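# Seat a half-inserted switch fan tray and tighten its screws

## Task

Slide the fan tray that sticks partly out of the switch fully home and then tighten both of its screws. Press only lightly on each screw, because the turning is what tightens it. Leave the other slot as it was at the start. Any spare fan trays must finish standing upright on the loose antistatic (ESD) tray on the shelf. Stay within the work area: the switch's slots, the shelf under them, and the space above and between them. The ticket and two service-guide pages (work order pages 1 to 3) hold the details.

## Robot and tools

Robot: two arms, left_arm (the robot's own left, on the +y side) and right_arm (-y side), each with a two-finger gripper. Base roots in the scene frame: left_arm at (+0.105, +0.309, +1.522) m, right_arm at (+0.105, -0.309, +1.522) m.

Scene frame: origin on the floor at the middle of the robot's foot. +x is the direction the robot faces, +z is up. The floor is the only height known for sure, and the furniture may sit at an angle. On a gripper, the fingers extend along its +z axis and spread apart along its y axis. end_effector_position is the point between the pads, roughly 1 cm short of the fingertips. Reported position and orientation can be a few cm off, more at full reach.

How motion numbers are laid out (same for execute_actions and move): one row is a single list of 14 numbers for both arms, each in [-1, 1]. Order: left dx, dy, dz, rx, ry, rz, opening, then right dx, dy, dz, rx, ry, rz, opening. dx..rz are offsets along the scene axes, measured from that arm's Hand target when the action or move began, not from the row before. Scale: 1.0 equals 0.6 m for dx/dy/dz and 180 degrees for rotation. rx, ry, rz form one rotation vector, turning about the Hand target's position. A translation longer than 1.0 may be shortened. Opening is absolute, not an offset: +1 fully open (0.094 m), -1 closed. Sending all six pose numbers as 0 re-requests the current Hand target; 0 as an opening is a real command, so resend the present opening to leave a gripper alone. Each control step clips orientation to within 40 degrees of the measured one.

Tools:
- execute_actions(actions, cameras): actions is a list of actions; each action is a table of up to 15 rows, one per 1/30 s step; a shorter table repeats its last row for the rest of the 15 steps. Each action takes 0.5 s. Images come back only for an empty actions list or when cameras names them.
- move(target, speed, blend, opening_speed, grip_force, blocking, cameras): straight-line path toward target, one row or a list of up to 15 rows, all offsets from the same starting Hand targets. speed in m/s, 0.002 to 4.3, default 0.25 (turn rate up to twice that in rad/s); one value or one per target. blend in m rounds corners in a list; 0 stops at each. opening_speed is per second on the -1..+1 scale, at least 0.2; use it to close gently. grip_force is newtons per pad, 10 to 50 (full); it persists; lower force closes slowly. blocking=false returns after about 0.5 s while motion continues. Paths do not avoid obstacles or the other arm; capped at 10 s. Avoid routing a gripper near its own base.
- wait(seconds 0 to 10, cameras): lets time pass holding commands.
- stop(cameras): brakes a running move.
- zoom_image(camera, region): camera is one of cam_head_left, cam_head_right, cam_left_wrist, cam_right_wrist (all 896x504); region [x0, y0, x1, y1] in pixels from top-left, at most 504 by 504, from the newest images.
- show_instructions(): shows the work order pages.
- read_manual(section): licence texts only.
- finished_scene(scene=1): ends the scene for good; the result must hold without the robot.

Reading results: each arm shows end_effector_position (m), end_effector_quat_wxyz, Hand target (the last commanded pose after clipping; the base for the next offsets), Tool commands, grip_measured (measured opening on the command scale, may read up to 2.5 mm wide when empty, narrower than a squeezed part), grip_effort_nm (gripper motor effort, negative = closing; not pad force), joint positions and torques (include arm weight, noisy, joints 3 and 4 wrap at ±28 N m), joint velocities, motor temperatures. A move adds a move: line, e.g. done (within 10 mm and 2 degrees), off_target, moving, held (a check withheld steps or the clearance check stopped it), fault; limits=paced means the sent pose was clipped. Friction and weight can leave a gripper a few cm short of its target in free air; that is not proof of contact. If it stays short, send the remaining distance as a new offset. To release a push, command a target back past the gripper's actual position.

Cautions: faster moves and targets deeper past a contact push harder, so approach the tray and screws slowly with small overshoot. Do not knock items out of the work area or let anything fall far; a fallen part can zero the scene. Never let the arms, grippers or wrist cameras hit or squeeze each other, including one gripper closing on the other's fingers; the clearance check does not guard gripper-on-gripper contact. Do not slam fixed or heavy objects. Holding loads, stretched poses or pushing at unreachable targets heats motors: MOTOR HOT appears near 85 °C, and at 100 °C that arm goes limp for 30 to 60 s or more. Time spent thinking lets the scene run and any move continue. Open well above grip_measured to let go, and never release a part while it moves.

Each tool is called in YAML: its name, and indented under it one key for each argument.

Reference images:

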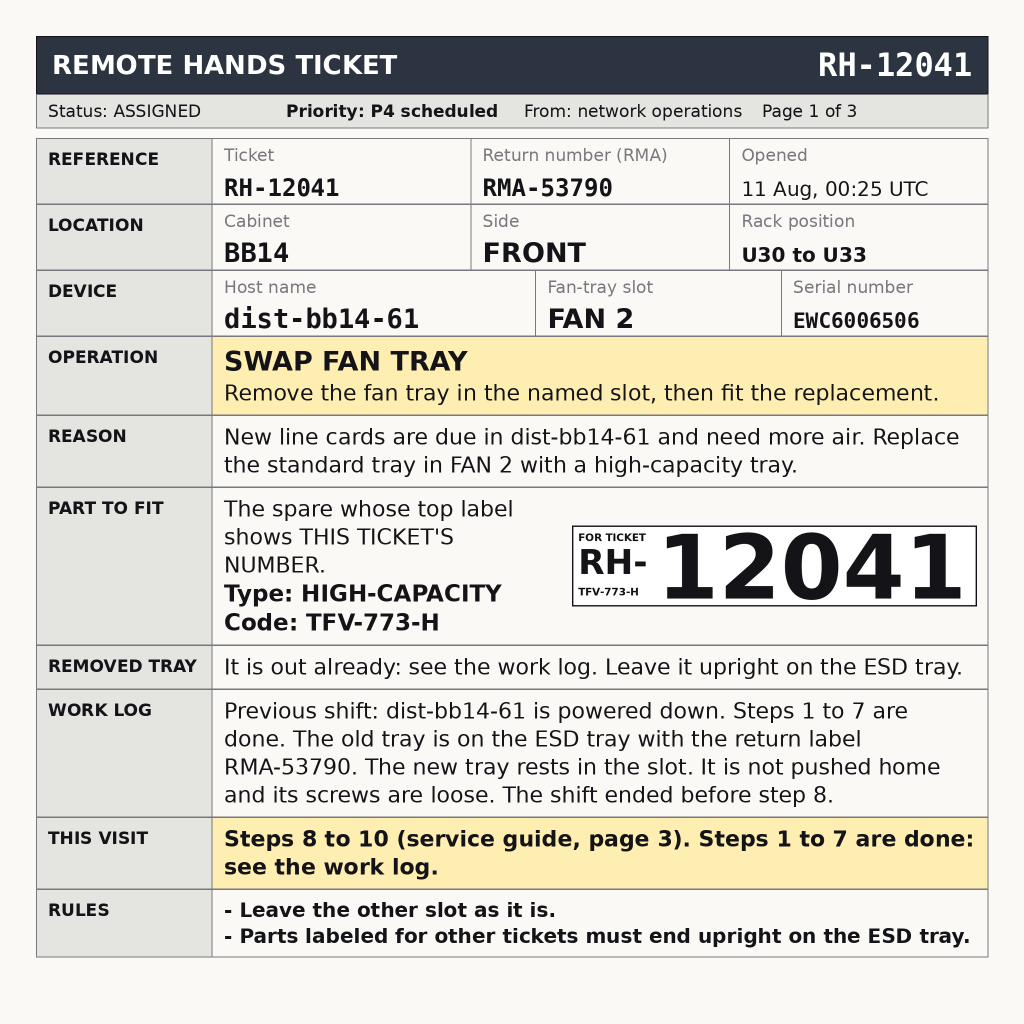

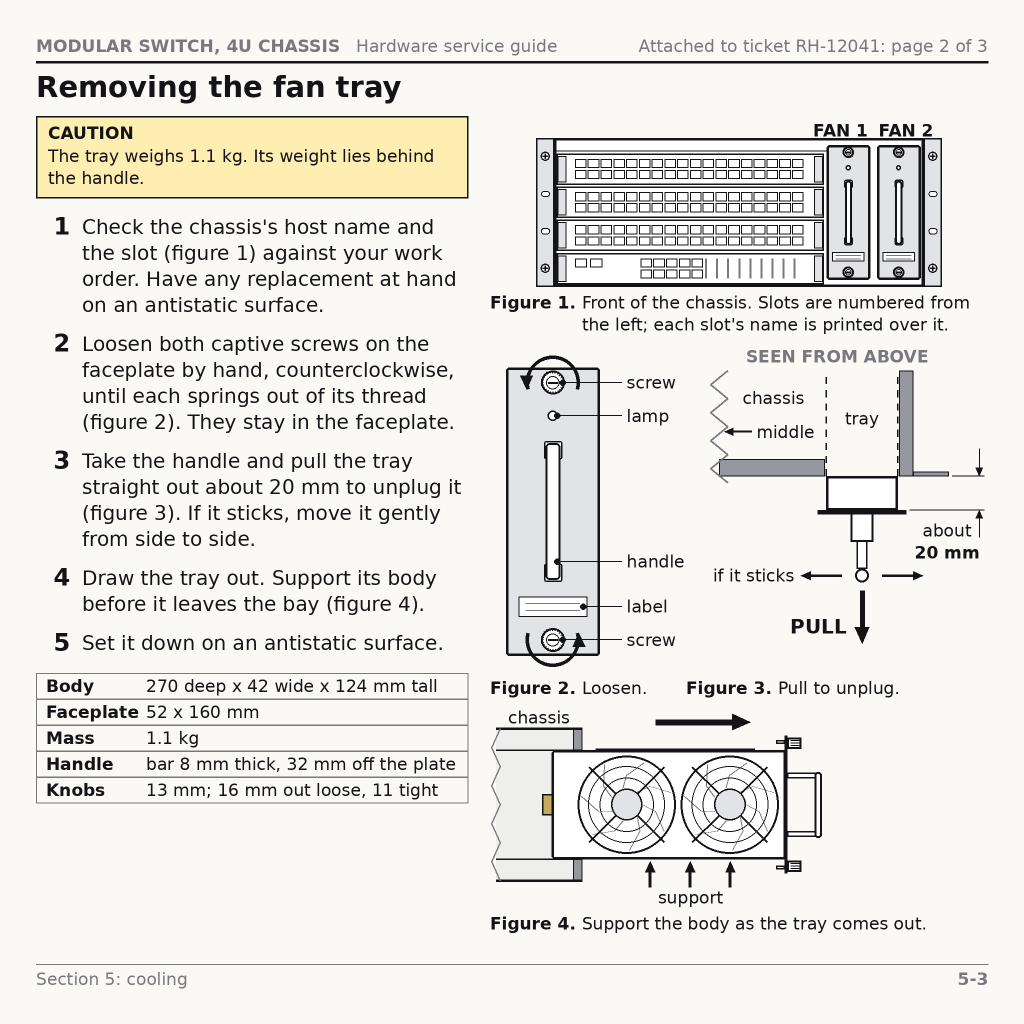

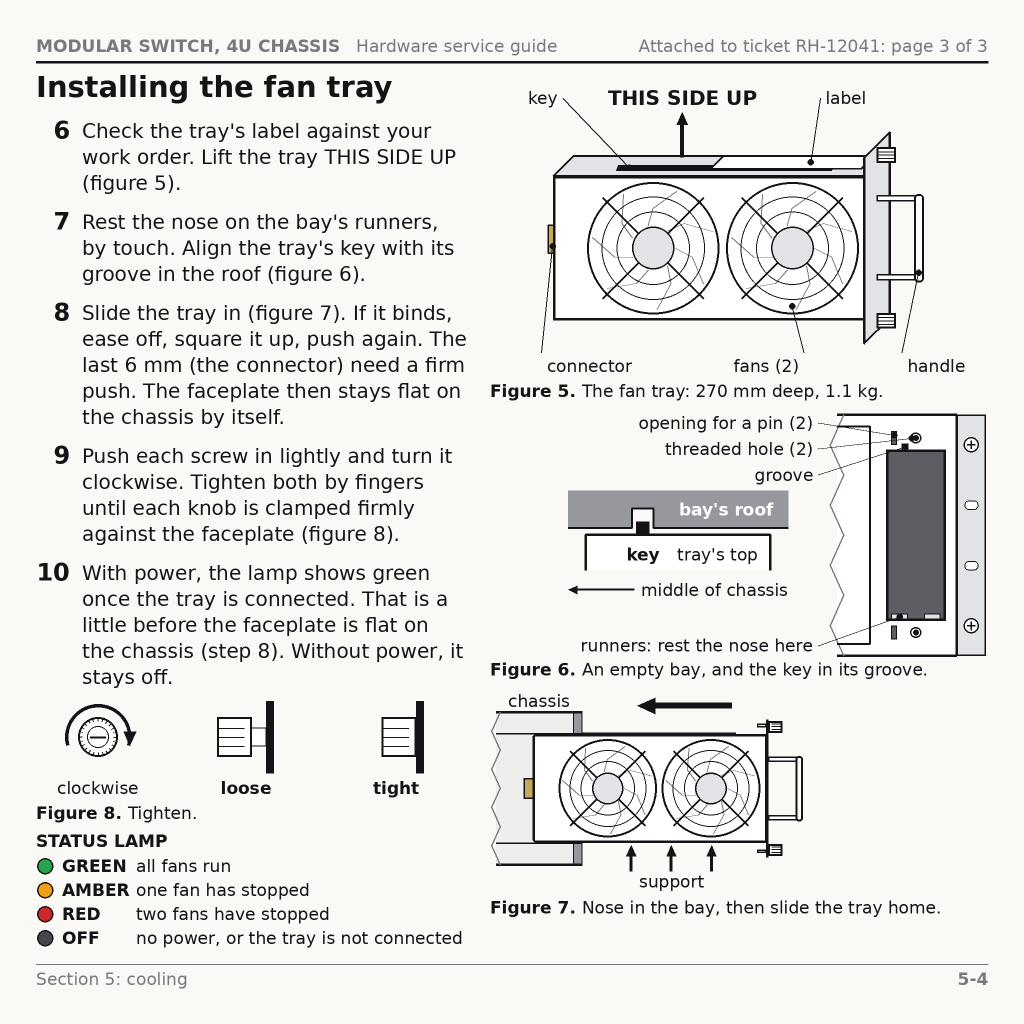

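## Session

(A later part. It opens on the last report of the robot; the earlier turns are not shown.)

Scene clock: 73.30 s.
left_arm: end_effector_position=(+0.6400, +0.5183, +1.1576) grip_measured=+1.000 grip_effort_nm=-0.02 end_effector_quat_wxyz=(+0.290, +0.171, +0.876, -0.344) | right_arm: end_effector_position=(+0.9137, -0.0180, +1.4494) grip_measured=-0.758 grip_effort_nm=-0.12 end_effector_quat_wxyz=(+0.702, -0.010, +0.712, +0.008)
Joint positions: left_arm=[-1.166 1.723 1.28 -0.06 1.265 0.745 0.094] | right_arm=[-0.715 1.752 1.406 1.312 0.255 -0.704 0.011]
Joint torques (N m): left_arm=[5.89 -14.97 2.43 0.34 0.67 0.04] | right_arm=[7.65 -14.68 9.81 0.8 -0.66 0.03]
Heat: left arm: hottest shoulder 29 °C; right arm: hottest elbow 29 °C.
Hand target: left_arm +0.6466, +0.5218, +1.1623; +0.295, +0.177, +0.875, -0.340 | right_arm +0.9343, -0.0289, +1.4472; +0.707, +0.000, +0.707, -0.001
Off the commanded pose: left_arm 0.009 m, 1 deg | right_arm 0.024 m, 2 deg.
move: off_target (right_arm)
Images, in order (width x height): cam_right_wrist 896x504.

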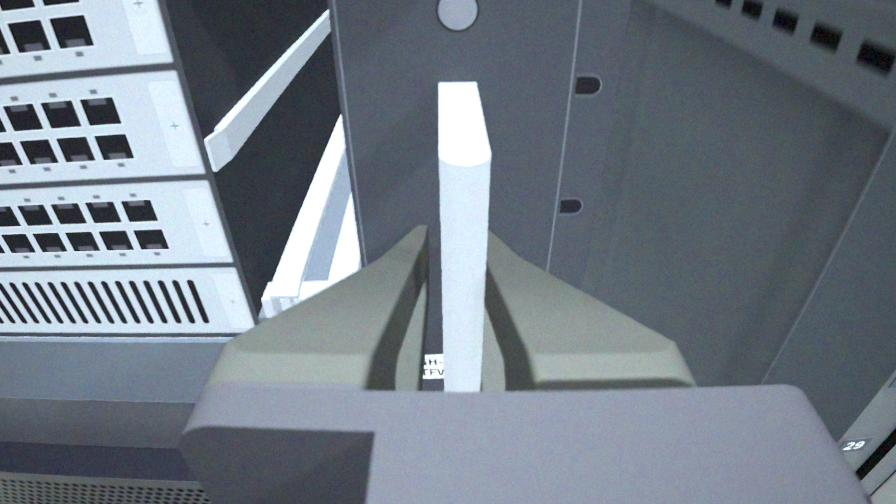

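move:
  target: [0,0,0,0,0,0,1,0.02,-0.012,0,0,0,-0.008,-0.76]
  speed: 0.04
  cameras: ["cam_right_wrist"]

Scene clock: 76.10 s.
left_arm: end_effector_position=(+0.6400, +0.5183, +1.1576) grip_measured=+1.000 grip_effort_nm=-0.02 end_effector_quat_wxyz=(+0.290, +0.171, +0.876, -0.344) | right_arm: end_effector_position=(+0.9237, -0.0182, +1.4494) grip_measured=-0.758 grip_effort_nm=-0.12 end_effector_quat_wxyz=(+0.702, -0.007, +0.712, +0.005)
Joint positions: left_arm=[-1.166 1.723 1.28 -0.06 1.265 0.745 0.094] | right_arm=[-0.718 1.762 1.44 1.294 0.26 -0.701 0.011]
Joint torques (N m): left_arm=[5.71 -14.97 2.41 0.29 0.65 0.03] | right_arm=[7.94 -15.21 9.91 1.1 -0.23 0.04]
Heat: left arm: hottest shoulder 29 °C; right arm: hottest elbow 30 °C.
Hand target: left_arm +0.6466, +0.5218, +1.1623; +0.295, +0.177, +0.875, -0.340 | right_arm +0.9464, -0.0362, +1.4472; +0.707, +0.009, +0.707, -0.010
Off the commanded pose: left_arm 0.009 m, 1 deg | right_arm 0.029 m, 3 deg.
move: off_target (right_arm)
Images, in order (width x height): cam_right_wrist 896x504.

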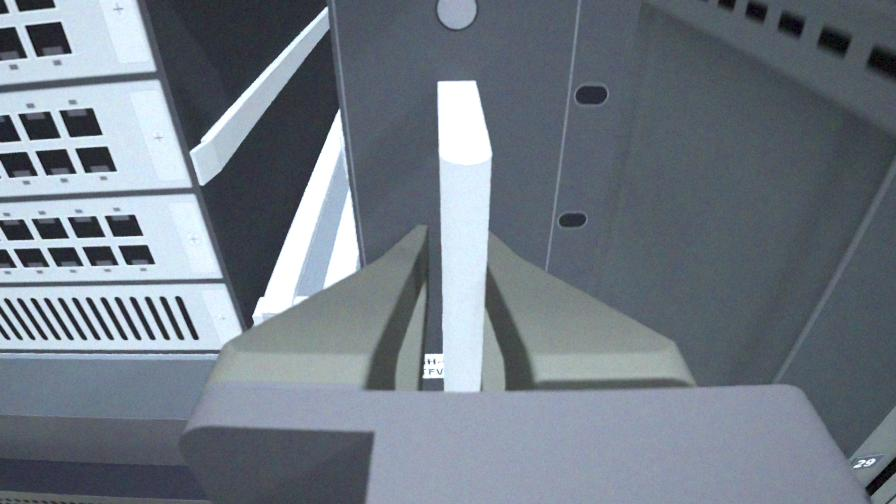

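move:
  target: [0,0,0,0,0,0,1,0.03,0,0,0,0,0,-0.76]
  speed: 0.04
  cameras: ["cam_right_wrist"]

Scene clock: 77.63 s.
left_arm: end_effector_position=(+0.6400, +0.5183, +1.1576) grip_measured=+1.000 grip_effort_nm=-0.02 end_effector_quat_wxyz=(+0.290, +0.171, +0.876, -0.344) | right_arm: end_effector_position=(+0.9423, -0.0183, +1.4495) grip_measured=-0.758 grip_effort_nm=-0.12 end_effector_quat_wxyz=(+0.701, -0.005, +0.713, +0.004)
Joint positions: left_arm=[-1.166 1.723 1.28 -0.06 1.265 0.745 0.094] | right_arm=[-0.726 1.775 1.5 1.247 0.26 -0.694 0.011]
Joint torques (N m): left_arm=[5.42 -15.09 2.4 0.27 0.65 0.03] | right_arm=[8.06 -15.38 9.98 1.03 -0.38 0.05]
Heat: left arm: hottest shoulder 29 °C; right arm: hottest elbow 30 °C.
Hand target: left_arm +0.6466, +0.5218, +1.1623; +0.295, +0.177, +0.875, -0.340 | right_arm +0.9644, -0.0361, +1.4473; +0.707, +0.009, +0.707, -0.010
Off the commanded pose: left_arm 0.009 m, 1 deg | right_arm 0.029 m, 2 deg.
move: off_target (right_arm)
Images, in order (width x height): cam_right_wrist 896x504.

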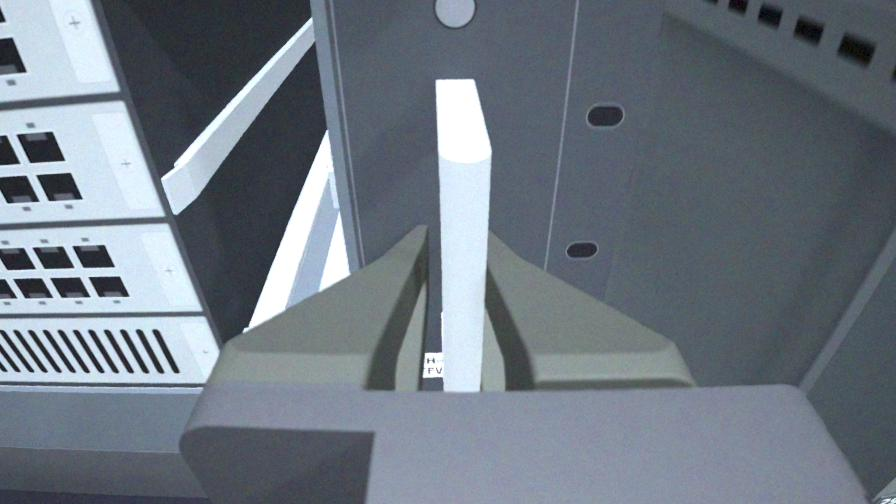

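move:
  target: [0,0,0,0,0,0,1,0.025,0,0,0,0,0,-0.76]
  speed: 0.03
  cameras: ["cam_right_wrist"]

Scene clock: 78.93 s.
left_arm: end_effector_position=(+0.6400, +0.5183, +1.1576) grip_measured=+1.000 grip_effort_nm=-0.02 end_effector_quat_wxyz=(+0.290, +0.171, +0.876, -0.344) | right_arm: end_effector_position=(+0.9547, -0.0180, +1.4495) grip_measured=-0.758 grip_effort_nm=-0.12 end_effector_quat_wxyz=(+0.701, -0.005, +0.713, +0.004)
Joint positions: left_arm=[-1.166 1.723 1.28 -0.06 1.265 0.745 0.094] | right_arm=[-0.731 1.785 1.541 1.214 0.258 -0.69 0.011]
Joint torques (N m): left_arm=[5.71 -14.97 2.4 0.42 0.64 0.06] | right_arm=[7.65 -15.44 10.97 0.8 -0.44 0.06]
Heat: left arm: hottest shoulder 29 °C; right arm: hottest elbow 30 °C.
Hand target: left_arm +0.6466, +0.5218, +1.1623; +0.295, +0.177, +0.875, -0.340 | right_arm +0.9794, -0.0361, +1.4472; +0.707, +0.008, +0.707, -0.010
Off the commanded pose: left_arm 0.009 m, 1 deg | right_arm 0.031 m, 2 deg.
move: off_target (right_arm)
Images, in order (width x height): cam_right_wrist 896x504.

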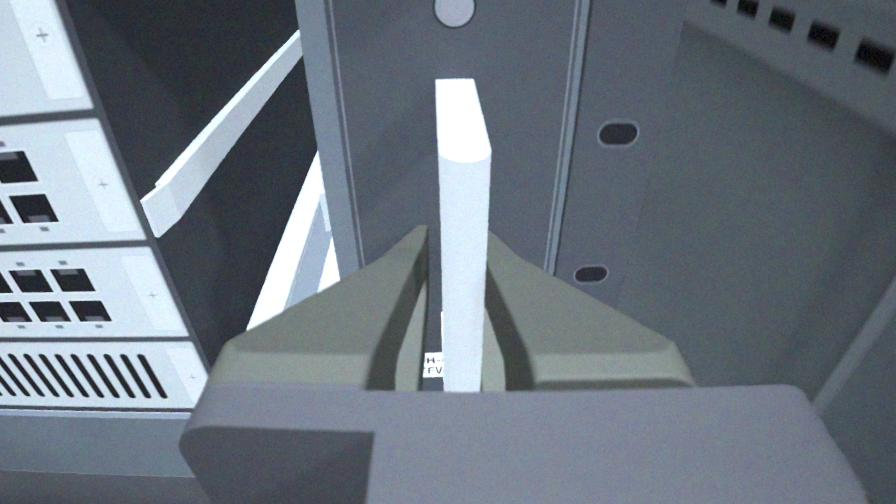

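move:
  target: [0,0,0,0,0,0,1,0.02,0,0,0,0,0,-0.76]
  speed: 0.03
  cameras: []

move:
  target: [0,0,0,0,0,0,1,0.02,0,0,0,0,0,-0.76]
  speed: 0.03
  cameras: ["cam_right_wrist"]

Scene clock: 80.57 s.
left_arm: end_effector_position=(+0.6400, +0.5183, +1.1576) grip_measured=+1.000 grip_effort_nm=-0.02 end_effector_quat_wxyz=(+0.290, +0.171, +0.876, -0.344) | right_arm: end_effector_position=(+0.9559, -0.0173, +1.4487) grip_measured=-0.758 grip_effort_nm=-0.12 end_effector_quat_wxyz=(+0.700, -0.005, +0.714, +0.005)
Joint positions: left_arm=[-1.166 1.723 1.28 -0.06 1.265 0.745 0.094] | right_arm=[-0.731 1.787 1.546 1.209 0.258 -0.688 0.011]
Joint torques (N m): left_arm=[5.42 -15.09 2.45 0.32 0.64 0.03] | right_arm=[7.24 -14.92 13.31 -0.08 -0.55 0.04]
Heat: left arm: hottest shoulder 29 °C; right arm: hottest elbow 30 °C.
Hand target: left_arm +0.6466, +0.5218, +1.1623; +0.295, +0.177, +0.875, -0.340 | right_arm +0.9914, -0.0361, +1.4472; +0.707, +0.009, +0.707, -0.010
Off the commanded pose: left_arm 0.009 m, 1 deg | right_arm 0.040 m, 2 deg.
move: off_target (right_arm)
No camera images: "cameras" was empty.

Scene clock: 81.37 s.
left_arm: end_effector_position=(+0.6400, +0.5183, +1.1576) grip_measured=+1.000 grip_effort_nm=-0.02 end_effector_quat_wxyz=(+0.290, +0.171, +0.876, -0.344) | right_arm: end_effector_position=(+0.9568, -0.0174, +1.4488) grip_measured=-0.758 grip_effort_nm=-0.12 end_effector_quat_wxyz=(+0.701, -0.005, +0.714, +0.005)
Joint positions: left_arm=[-1.166 1.723 1.28 -0.06 1.265 0.745 0.094] | right_arm=[-0.731 1.788 1.549 1.207 0.258 -0.688 0.011]
Joint torques (N m): left_arm=[5.95 -14.86 2.43 0.39 0.66 0.04] | right_arm=[7.24 -14.92 15.61 -0.85 -0.65 0.11]
Heat: left arm: hottest shoulder 29 °C; right arm: hottest elbow 30 °C.
Hand target: left_arm +0.6466, +0.5218, +1.1623; +0.295, +0.177, +0.875, -0.340 | right_arm +1.0034, -0.0361, +1.4471; +0.707, +0.009, +0.707, -0.010
Off the commanded pose: left_arm 0.009 m, 1 deg | right_arm 0.050 m, 2 deg.
move: off_target (right_arm)
Images, in order (width x height): cam_right_wrist 896x504.

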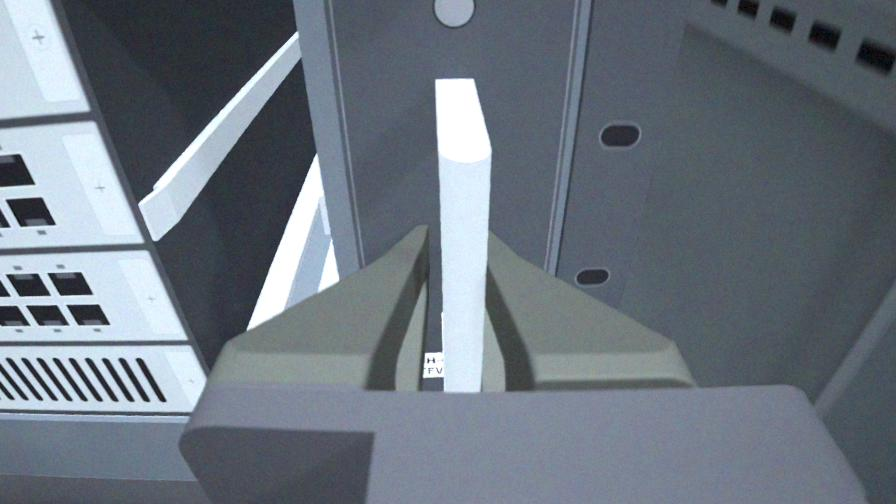

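move:
  target: [0,0,0,0,0,0,1,0.03,0,0,0,0,0,-0.76]
  speed: 0.04
  cameras: []

move:
  target: [0,0,0,0,0,0,1,0.03,0,0,0,0,0,-0.76]
  speed: 0.04
  cameras: ["cam_right_wrist"]

Scene clock: 83.03 s.
left_arm: end_effector_position=(+0.6400, +0.5183, +1.1576) grip_measured=+1.000 grip_effort_nm=-0.02 end_effector_quat_wxyz=(+0.290, +0.171, +0.876, -0.344) | right_arm: end_effector_position=(+0.9618, -0.0172, +1.4490) grip_measured=-0.758 grip_effort_nm=-0.12 end_effector_quat_wxyz=(+0.700, -0.005, +0.714, +0.006)
Joint positions: left_arm=[-1.166 1.723 1.28 -0.06 1.265 0.745 0.094] | right_arm=[-0.733 1.791 1.565 1.191 0.256 -0.685 0.011]
Joint torques (N m): left_arm=[5.54 -15.15 2.39 0.32 0.64 0.01] | right_arm=[6.77 -14.68 18.11 -1.68 -0.75 0.11]
Heat: left arm: hottest shoulder 29 °C; right arm: hottest elbow 31 °C.
Hand target: left_arm +0.6466, +0.5218, +1.1623; +0.295, +0.177, +0.875, -0.340 | right_arm +1.0214, -0.0361, +1.4472; +0.707, +0.009, +0.707, -0.010
Off the commanded pose: left_arm 0.009 m, 1 deg | right_arm 0.063 m, 3 deg.
move: off_target (right_arm)
No camera images: "cameras" was empty.

Scene clock: 84.07 s.
left_arm: end_effector_position=(+0.6400, +0.5183, +1.1576) grip_measured=+1.000 grip_effort_nm=-0.02 end_effector_quat_wxyz=(+0.290, +0.171, +0.876, -0.344) | right_arm: end_effector_position=(+0.9624, -0.0175, +1.4492) grip_measured=-0.758 grip_effort_nm=-0.12 end_effector_quat_wxyz=(+0.700, -0.005, +0.714, +0.006)
Joint positions: left_arm=[-1.166 1.723 1.28 -0.06 1.265 0.745 0.094] | right_arm=[-0.734 1.791 1.567 1.191 0.256 -0.684 0.011]
Joint torques (N m): left_arm=[5.83 -15.03 2.36 0.38 0.66 0.03] | right_arm=[6.12 -14.56 20.86 -2.89 -0.9 0.14]
Heat: left arm: hottest shoulder 29 °C; right arm: hottest elbow 31 °C.
Hand target: left_arm +0.6466, +0.5218, +1.1623; +0.295, +0.177, +0.875, -0.340 | right_arm +1.0395, -0.0362, +1.4472; +0.707, +0.009, +0.707, -0.010
Off the commanded pose: left_arm 0.009 m, 1 deg | right_arm 0.079 m, 3 deg.
move: off_target (right_arm)
Images, in order (width x height): cam_right_wrist 896x504.

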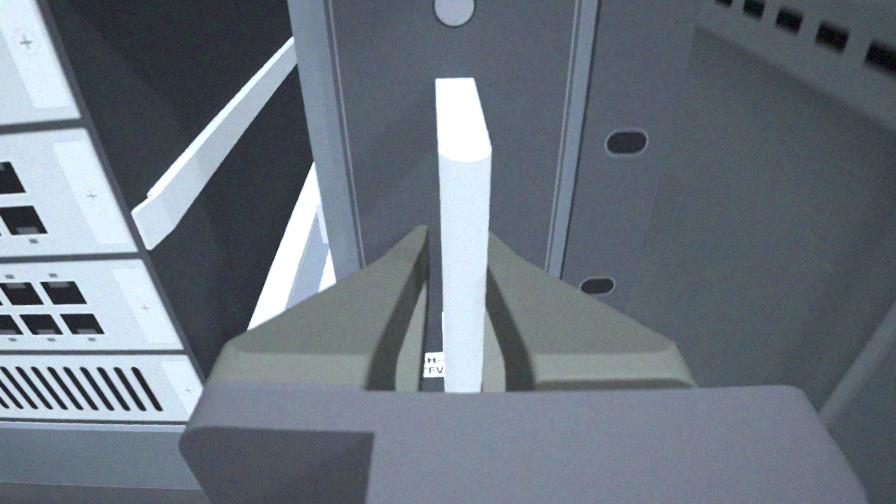

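move:
  target: [0,0,0,0,0,0,1,-0.117,0.02,0.0,0,0,0,-0.6]
  speed: 0.08
  cameras: ["cam_right_wrist","cam_head_left","cam_head_right"]

zoom_image:
  camera: "cam_right_wrist"
  region: [250, 0, 670, 300]

Scene clock: 86.07 s.
left_arm: end_effector_position=(+0.6400, +0.5183, +1.1576) grip_measured=+1.000 grip_effort_nm=-0.02 end_effector_quat_wxyz=(+0.290, +0.171, +0.876, -0.344) | right_arm: end_effector_position=(+0.9596, -0.0176, +1.4418) grip_measured=-0.602 grip_effort_nm=0.12 end_effector_quat_wxyz=(+0.697, +0.001, +0.717, +0.003)
Joint positions: left_arm=[-1.166 1.723 1.28 -0.06 1.265 0.745 0.094] | right_arm=[-0.736 1.803 1.567 1.202 0.268 -0.677 0.019]
Joint torques (N m): left_arm=[5.71 -15.15 2.36 0.31 0.65 0.02] | right_arm=[9.7 -15.62 8.58 2.25 -0.43 -0.19]
Heat: left arm: hottest shoulder 29 °C; right arm: hottest elbow 31 °C.
Hand target: left_arm +0.6466, +0.5218, +1.1623; +0.295, +0.177, +0.875, -0.340 | right_arm +0.9692, -0.0240, +1.4472; +0.707, +0.009, +0.707, -0.010
Off the commanded pose: left_arm 0.009 m, 1 deg | right_arm 0.013 m, 2 deg.
move: off_target (right_arm)
Images, in order (width x height): cam_head_left 896x504, cam_head_right 896x504, cam_right_wrist 896x504.

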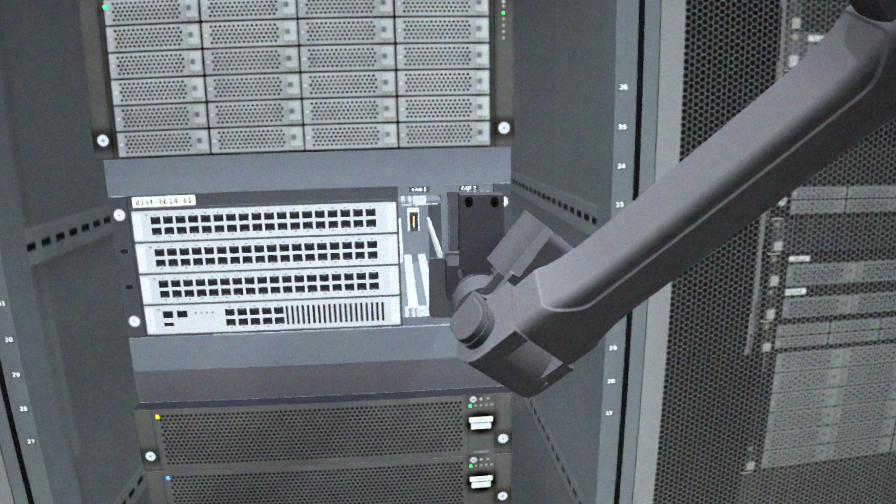

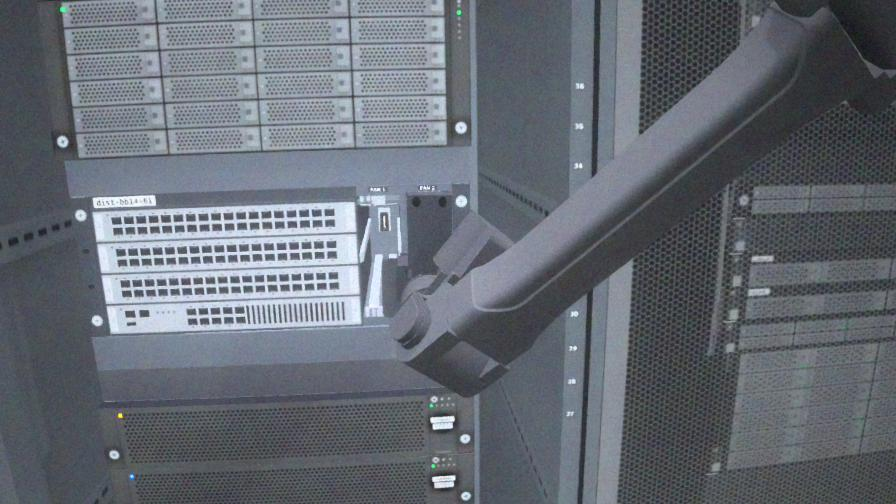

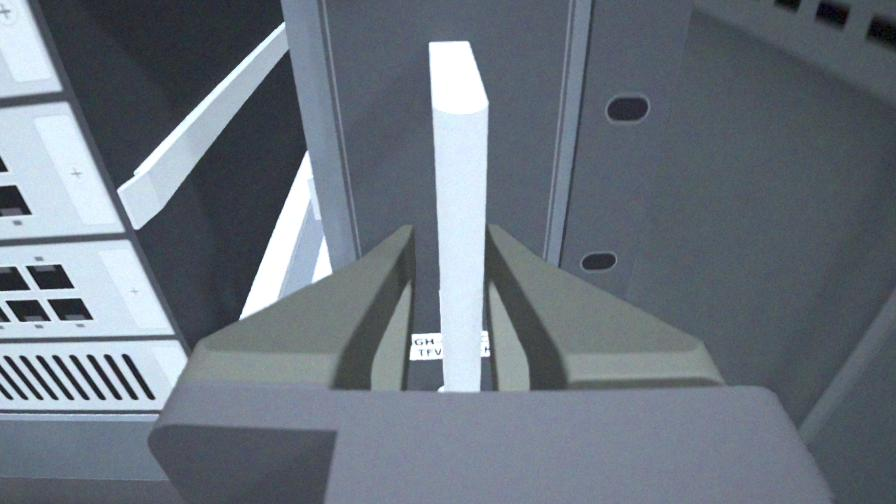

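Scaled by 1.200 from the camera's 896x504 image, which has a finer 1280x720 frame.

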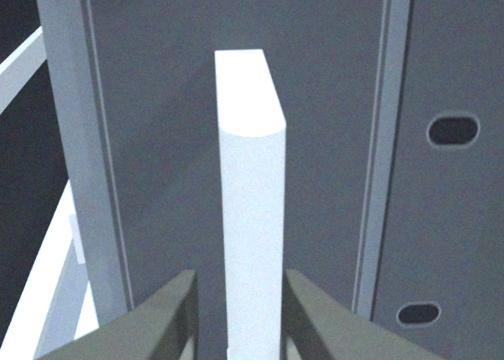

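move:
  target:
    - [0,0,0,0,0,0,1,0,-0.004,0,0,0,0.01,-0.2]
    - [0,0,0,0,0,0,1,-0.18,-0.004,0.02,0,0,0.01,-0.2]
  speed: 0.12
  cameras: ["cam_right_wrist"]

zoom_image:
  camera: "cam_right_wrist"
  region: [250, 0, 670, 400]

Scene clock: 89.27 s.
left_arm: end_effector_position=(+0.6400, +0.5183, +1.1576) grip_measured=+1.000 grip_effort_nm=-0.02 end_effector_quat_wxyz=(+0.290, +0.171, +0.876, -0.344) | right_arm: end_effector_position=(+0.8605, -0.0248, +1.4432) grip_measured=-0.203 grip_effort_nm=0.13 end_effector_quat_wxyz=(+0.700, -0.008, +0.714, +0.004)
Joint positions: left_arm=[-1.166 1.723 1.28 -0.06 1.265 0.745 0.094] | right_arm=[-0.702 1.732 1.249 1.454 0.274 -0.718 0.037]
Joint torques (N m): left_arm=[5.48 -14.86 2.39 0.36 0.65 0.04] | right_arm=[10.11 -15.85 3.47 2.15 -0.44 -0.21]
Heat: left arm: hottest shoulder 29 °C; right arm: hottest elbow 31 °C.
Hand target: left_arm +0.6466, +0.5218, +1.1623; +0.295, +0.177, +0.875, -0.340 | right_arm +0.8613, -0.0266, +1.4593; +0.707, -0.003, +0.707, +0.001
Off the commanded pose: left_arm 0.009 m, 1 deg | right_arm 0.016 m, 1 deg.
move: off_target (right_arm)
Images, in order (width x height): cam_right_wrist 896x504.

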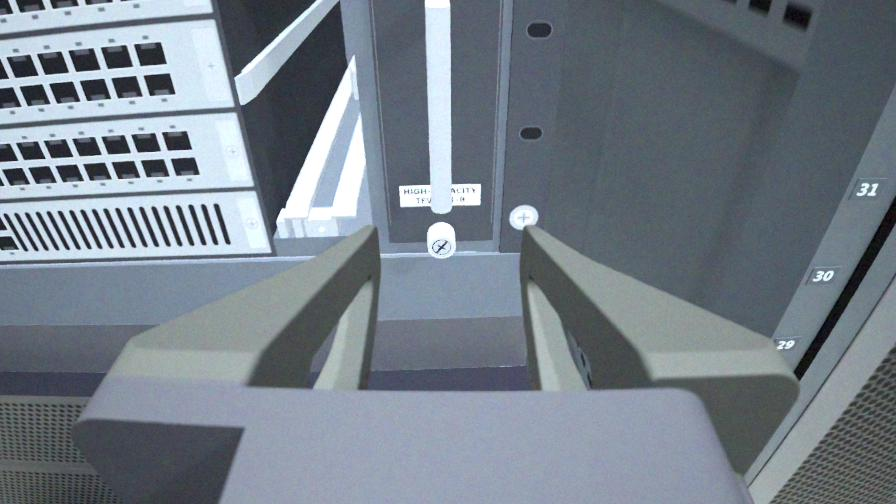

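Scaled by 1.200 from the camera's 896x504 image, which has a finer 1280x720 frame.

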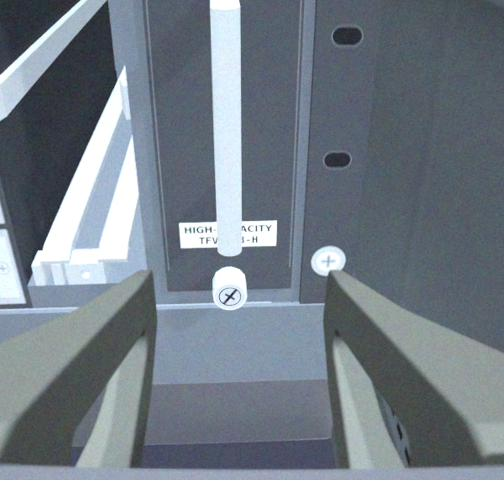

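move:
  target:
    - [0,0,0,0,0,0,1,0.02,0.0077,-0.142,0,0,0,-0.3]
    - [0,0,0,0,0,0,1,0.118,0.0077,-0.142,0,0,0,-0.3]
  speed: 0.12
  cameras: ["cam_right_wrist"]

zoom_image:
  camera: "cam_right_wrist"
  region: [340, 130, 560, 400]

Scene clock: 97.67 s.
left_arm: end_effector_position=(+0.6400, +0.5183, +1.1576) grip_measured=+1.000 grip_effort_nm=-0.02 end_effector_quat_wxyz=(+0.290, +0.171, +0.876, -0.344) | right_arm: end_effector_position=(+0.9240, -0.0176, +1.3783) grip_measured=-0.297 grip_effort_nm=-0.13 end_effector_quat_wxyz=(+0.704, -0.008, +0.710, +0.002)
Joint positions: left_arm=[-1.166 1.723 1.28 -0.06 1.265 0.745 0.094] | right_arm=[-0.792 1.899 1.528 1.334 0.216 -0.646 0.033]
Joint torques (N m): left_arm=[5.54 -14.97 2.39 0.38 0.64 0.03] | right_arm=[8.94 -15.03 7.23 1.43 -0.7 0.05]
Heat: left arm: hottest shoulder 29 °C; right arm: hottest elbow 31 °C.
Hand target: left_arm +0.6466, +0.5218, +1.1623; +0.295, +0.177, +0.875, -0.340 | right_arm +0.9319, -0.0219, +1.3739; +0.707, -0.003, +0.707, +0.001
Off the commanded pose: left_arm 0.009 m, 1 deg | right_arm 0.010 m, 1 deg.
move: done
Images, in order (width x height): cam_right_wrist 896x504.

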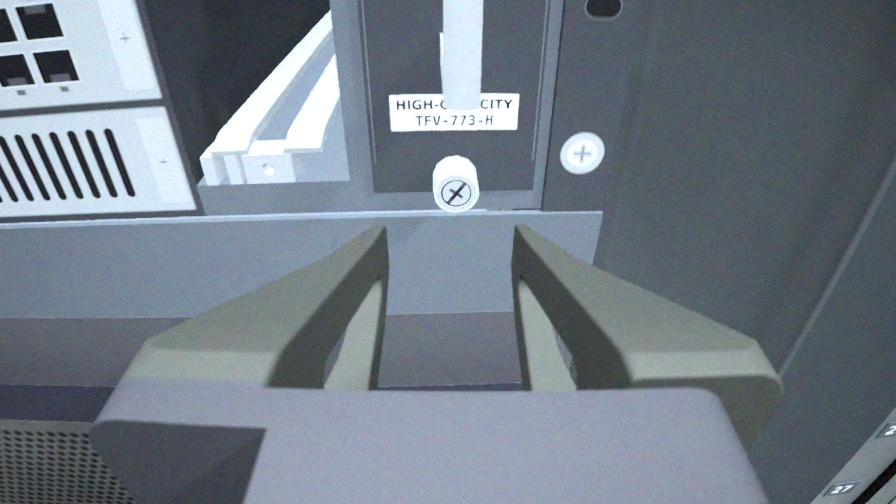

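Scaled by 1.867 from the camera's 896x504 image, which has a finer 1280x720 frame.

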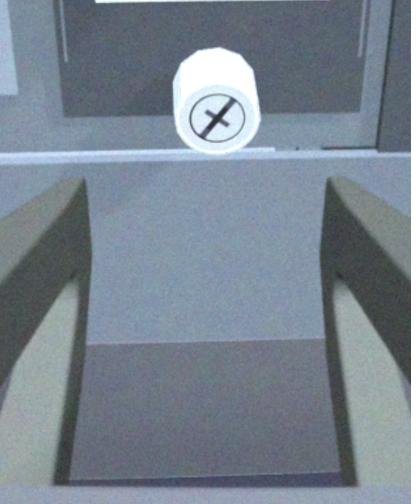

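move:
  target: [0,0,0,0,0,0,1,0,-0.003,0.005,-0.361,0,0,-0.4]
  speed: 0.4
  cameras: ["cam_right_wrist"]

Scene clock: 102.07 s.
left_arm: end_effector_position=(+0.6400, +0.5183, +1.1576) grip_measured=+1.000 grip_effort_nm=-0.02 end_effector_quat_wxyz=(+0.290, +0.171, +0.876, -0.344) | right_arm: end_effector_position=(+0.9239, -0.0166, +1.3765) grip_measured=-0.397 grip_effort_nm=-0.13 end_effector_quat_wxyz=(-0.598, +0.384, -0.601, +0.366)
Joint positions: left_arm=[-1.166 1.723 1.28 -0.06 1.265 0.745 0.094] | right_arm=[-0.792 1.899 1.528 1.326 0.217 -1.754 0.028]
Joint torques (N m): left_arm=[5.42 -15.03 2.33 0.42 0.65 0.02] | right_arm=[9.35 -16.26 6.63 1.69 -0.4 -0.1]
Heat: left arm: hottest shoulder 29 °C; right arm: hottest elbow 31 °C.
Hand target: left_arm +0.6466, +0.5218, +1.1623; +0.295, +0.177, +0.875, -0.340 | right_arm +0.9319, -0.0237, +1.3768; +0.595, -0.382, +0.597, -0.379
Off the commanded pose: left_arm 0.009 m, 1 deg | right_arm 0.011 m, 2 deg.
move: off_target (right_arm)
Images, in order (width x height): cam_right_wrist 896x504.

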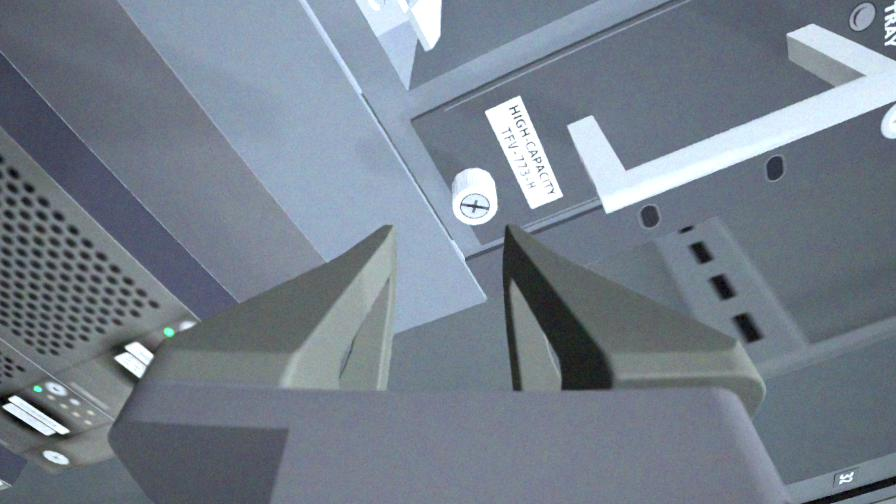

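move:
  target: [0,0,0,0,0,0,1,0.018,-0.006,0.011,0,0,0,-0.4]
  speed: 0.08
  cameras: ["cam_right_wrist"]

Scene clock: 103.63 s.
left_arm: end_effector_position=(+0.6400, +0.5183, +1.1576) grip_measured=+1.000 grip_effort_nm=-0.02 end_effector_quat_wxyz=(+0.290, +0.171, +0.876, -0.344) | right_arm: end_effector_position=(+0.9270, -0.0144, +1.3747) grip_measured=-0.397 grip_effort_nm=-0.13 end_effector_quat_wxyz=(-0.596, +0.389, -0.602, +0.363)
Joint positions: left_arm=[-1.166 1.723 1.28 -0.06 1.265 0.745 0.094] | right_arm=[-0.792 1.899 1.537 1.302 0.217 -1.754 0.028]
Joint torques (N m): left_arm=[5.66 -15.27 2.41 0.29 0.65 0.03] | right_arm=[9.23 -17.38 7.2 1.36 -0.43 -0.11]
Heat: left arm: hottest shoulder 29 °C; right arm: hottest elbow 31 °C.
Hand target: left_arm +0.6466, +0.5218, +1.1623; +0.295, +0.177, +0.875, -0.340 | right_arm +0.9427, -0.0273, +1.3834; +0.595, -0.382, +0.597, -0.379
Off the commanded pose: left_arm 0.009 m, 1 deg | right_arm 0.022 m, 2 deg.
move: off_target (right_arm)
Images, in order (width x height): cam_right_wrist 896x504.

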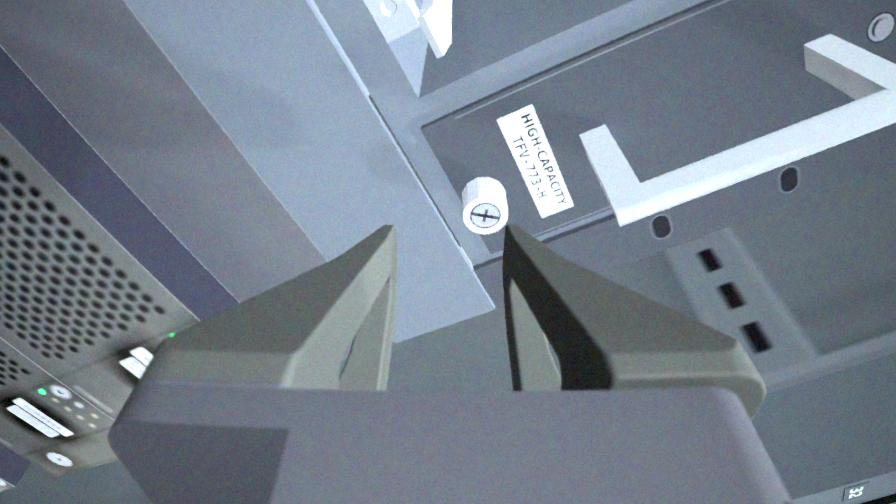

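move:
  target: [0,0,0,0,0,0,1,0.0,-0.013,0.013,0,0,0,-0.4]
  speed: 0.08
  cameras: []

Scene clock: 105.20 s.
left_arm: end_effector_position=(+0.6400, +0.5183, +1.1576) grip_measured=+1.000 grip_effort_nm=-0.02 end_effector_quat_wxyz=(+0.290, +0.171, +0.876, -0.344) | right_arm: end_effector_position=(+0.9337, -0.0212, +1.3864) grip_measured=-0.397 grip_effort_nm=-0.13 end_effector_quat_wxyz=(-0.599, +0.383, -0.600, +0.367)
Joint positions: left_arm=[-1.166 1.723 1.28 -0.06 1.265 0.745 0.094] | right_arm=[-0.792 1.878 1.537 1.298 0.217 -1.754 0.028]
Joint torques (N m): left_arm=[5.54 -15.03 2.39 0.38 0.66 0.03] | right_arm=[9.23 -17.9 5.24 1.42 -0.52 -0.09]
Heat: left arm: hottest shoulder 29 °C; right arm: hottest elbow 31 °C.
Hand target: left_arm +0.6466, +0.5218, +1.1623; +0.295, +0.177, +0.875, -0.340 | right_arm +0.9427, -0.0351, +1.3913; +0.595, -0.382, +0.597, -0.379
Off the commanded pose: left_arm 0.009 m, 1 deg | right_arm 0.017 m, 1 deg.
move: off_target (right_arm)
No camera images: "cameras" was empty.

move:
  target: [0,0,0,0,0,0,1,0.01,0.0,-0.013,0,0,0,-0.4]
  speed: 0.08
  cameras: []

Scene clock: 107.03 s.
left_arm: end_effector_position=(+0.6400, +0.5183, +1.1576) grip_measured=+1.000 grip_effort_nm=-0.02 end_effector_quat_wxyz=(+0.290, +0.171, +0.876, -0.344) | right_arm: end_effector_position=(+0.9370, -0.0262, +1.3820) grip_measured=-0.397 grip_effort_nm=-0.13 end_effector_quat_wxyz=(-0.595, +0.387, -0.600, +0.369)
Joint positions: left_arm=[-1.166 1.723 1.28 -0.06 1.265 0.745 0.094] | right_arm=[-0.803 1.878 1.542 1.287 0.215 -1.754 0.028]
Joint torques (N m): left_arm=[5.54 -14.86 2.41 0.34 0.65 0.05] | right_arm=[9.17 -17.08 7.54 1.47 -0.68 -0.01]
Heat: left arm: hottest shoulder 29 °C; right arm: hottest elbow 31 °C.
Hand target: left_arm +0.6466, +0.5218, +1.1623; +0.295, +0.177, +0.875, -0.340 | right_arm +0.9488, -0.0350, +1.3837; +0.595, -0.382, +0.597, -0.379
Off the commanded pose: left_arm 0.009 m, 1 deg | right_arm 0.015 m, 1 deg.
move: off_target (right_arm)
No camera images: "cameras" was empty.

move:
  target: [0,0,0,0,0,0,1,0.01,0.016,0.0,0,0,0,-0.4]
  speed: 0.08
  cameras: ["cam_right_wrist"]

Scene clock: 108.70 s.
left_arm: end_effector_position=(+0.6400, +0.5183, +1.1576) grip_measured=+1.000 grip_effort_nm=-0.02 end_effector_quat_wxyz=(+0.290, +0.171, +0.876, -0.344) | right_arm: end_effector_position=(+0.9481, -0.0258, +1.3856) grip_measured=-0.397 grip_effort_nm=-0.13 end_effector_quat_wxyz=(-0.597, +0.382, -0.599, +0.372)
Joint positions: left_arm=[-1.166 1.723 1.28 -0.06 1.265 0.745 0.094] | right_arm=[-0.803 1.887 1.58 1.269 0.215 -1.754 0.028]
Joint torques (N m): left_arm=[5.83 -14.92 2.43 0.34 0.65 0.04] | right_arm=[9.93 -15.68 7.86 1.36 -0.42 -0.07]
Heat: left arm: hottest shoulder 29 °C; right arm: hottest elbow 31 °C.
Hand target: left_arm +0.6466, +0.5218, +1.1623; +0.295, +0.177, +0.875, -0.340 | right_arm +0.9548, -0.0254, +1.3837; +0.595, -0.382, +0.597, -0.379
Off the commanded pose: left_arm 0.009 m, 1 deg | right_arm 0.007 m, 1 deg.
move: done
Images, in order (width x height): cam_right_wrist 896x504.

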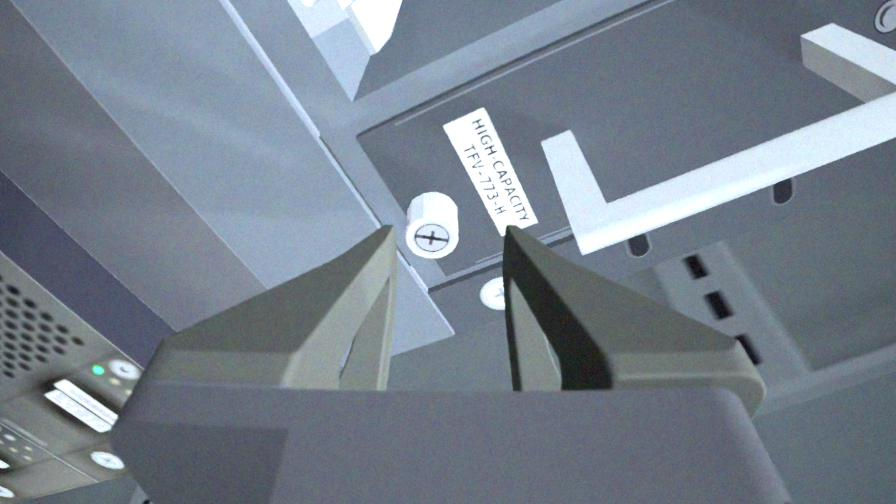

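move:
  target: [0,0,0,0,0,0,1,0.0,0.018,-0.016,0,0,0,-0.4]
  speed: 0.08
  cameras: ["cam_right_wrist"]

Scene clock: 110.63 s.
left_arm: end_effector_position=(+0.6400, +0.5183, +1.1576) grip_measured=+1.000 grip_effort_nm=-0.02 end_effector_quat_wxyz=(+0.290, +0.171, +0.876, -0.344) | right_arm: end_effector_position=(+0.9499, -0.0183, +1.3752) grip_measured=-0.397 grip_effort_nm=-0.13 end_effector_quat_wxyz=(-0.596, +0.381, -0.600, +0.373)
Joint positions: left_arm=[-1.166 1.723 1.28 -0.06 1.265 0.745 0.094] | right_arm=[-0.803 1.922 1.617 1.269 0.218 -1.755 0.028]
Joint torques (N m): left_arm=[5.36 -14.97 2.4 0.34 0.65 0.04] | right_arm=[10.7 -15.62 7.83 1.5 -0.43 -0.13]
Heat: left arm: hottest shoulder 29 °C; right arm: hottest elbow 31 °C.
Hand target: left_arm +0.6466, +0.5218, +1.1623; +0.295, +0.177, +0.875, -0.340 | right_arm +0.9547, -0.0146, +1.3739; +0.595, -0.382, +0.598, -0.379
Off the commanded pose: left_arm 0.009 m, 1 deg | right_arm 0.006 m, 1 deg.
move: done
Images, in order (width x height): cam_right_wrist 896x504.

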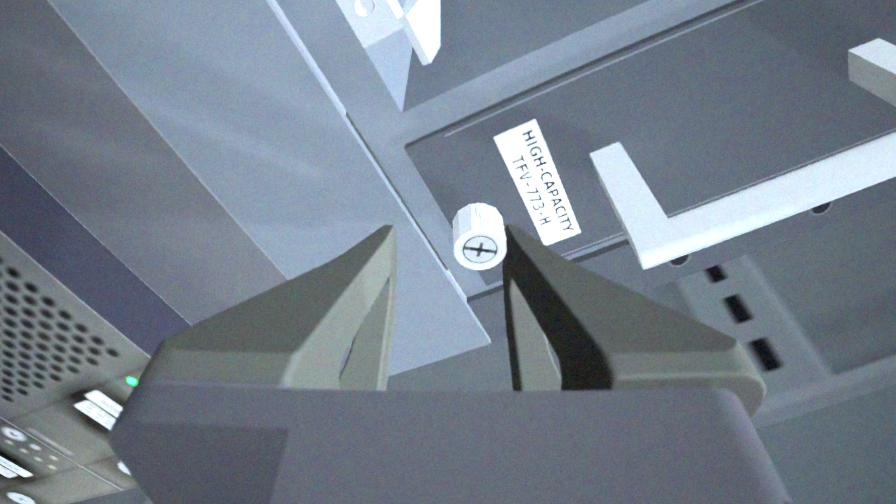

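move:
  target: [0,0,0,0,0,0,1,0.0,-0.002,0.024,0,0,0,-0.4]
  speed: 0.08
  cameras: ["cam_right_wrist"]

Scene clock: 112.13 s.
left_arm: end_effector_position=(+0.6400, +0.5183, +1.1576) grip_measured=+1.000 grip_effort_nm=-0.02 end_effector_quat_wxyz=(+0.290, +0.171, +0.876, -0.344) | right_arm: end_effector_position=(+0.9499, -0.0188, +1.3749) grip_measured=-0.397 grip_effort_nm=-0.13 end_effector_quat_wxyz=(-0.593, +0.384, -0.599, +0.377)
Joint positions: left_arm=[-1.166 1.723 1.28 -0.06 1.265 0.745 0.094] | right_arm=[-0.803 1.922 1.617 1.269 0.222 -1.765 0.028]
Joint torques (N m): left_arm=[5.48 -15.15 2.39 0.44 0.65 0.05] | right_arm=[11.75 -18.43 5.82 1.35 -0.3 -0.1]
Heat: left arm: hottest shoulder 29 °C; right arm: hottest elbow 31 °C.
Hand target: left_arm +0.6466, +0.5218, +1.1623; +0.295, +0.177, +0.875, -0.340 | right_arm +0.9547, -0.0158, +1.3884; +0.595, -0.382, +0.597, -0.379
Off the commanded pose: left_arm 0.009 m, 1 deg | right_arm 0.015 m, 0 deg.
move: off_target (right_arm)
Images, in order (width x height): cam_right_wrist 896x504.

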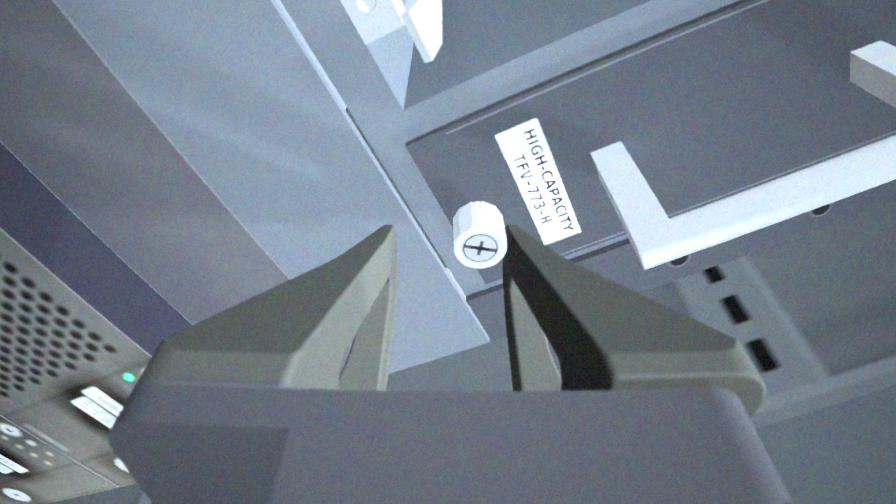

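move:
  target: [0,0,0,0,0,0,1,0.013,0,0.0,0,0,0,-0.4]
  speed: 0.08
  cameras: ["cam_right_wrist"]

Scene clock: 114.23 s.
left_arm: end_effector_position=(+0.6400, +0.5183, +1.1576) grip_measured=+1.000 grip_effort_nm=-0.02 end_effector_quat_wxyz=(+0.290, +0.171, +0.876, -0.344) | right_arm: end_effector_position=(+0.9500, -0.0184, +1.3742) grip_measured=-0.397 grip_effort_nm=-0.13 end_effector_quat_wxyz=(-0.592, +0.385, -0.600, +0.376)
Joint positions: left_arm=[-1.166 1.723 1.28 -0.06 1.265 0.745 0.094] | right_arm=[-0.803 1.922 1.617 1.265 0.222 -1.765 0.028]
Joint torques (N m): left_arm=[5.77 -15.15 2.41 0.43 0.65 0.02] | right_arm=[11.28 -18.37 7.97 0.72 -0.39 -0.11]
Heat: left arm: hottest shoulder 29 °C; right arm: hottest elbow 31 °C.
Hand target: left_arm +0.6466, +0.5218, +1.1623; +0.295, +0.177, +0.875, -0.340 | right_arm +0.9625, -0.0158, +1.3885; +0.595, -0.382, +0.597, -0.379
Off the commanded pose: left_arm 0.009 m, 1 deg | right_arm 0.019 m, 1 deg.
move: off_target (right_arm)
Images, in order (width x height): cam_right_wrist 896x504.

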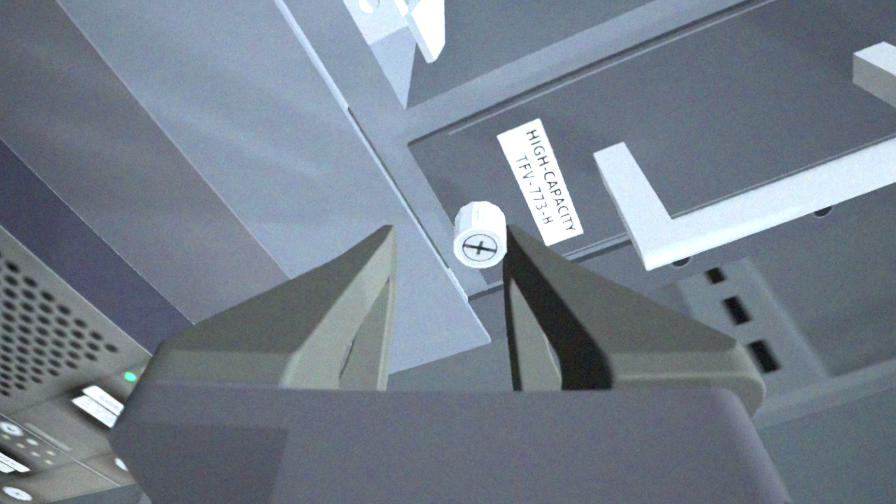

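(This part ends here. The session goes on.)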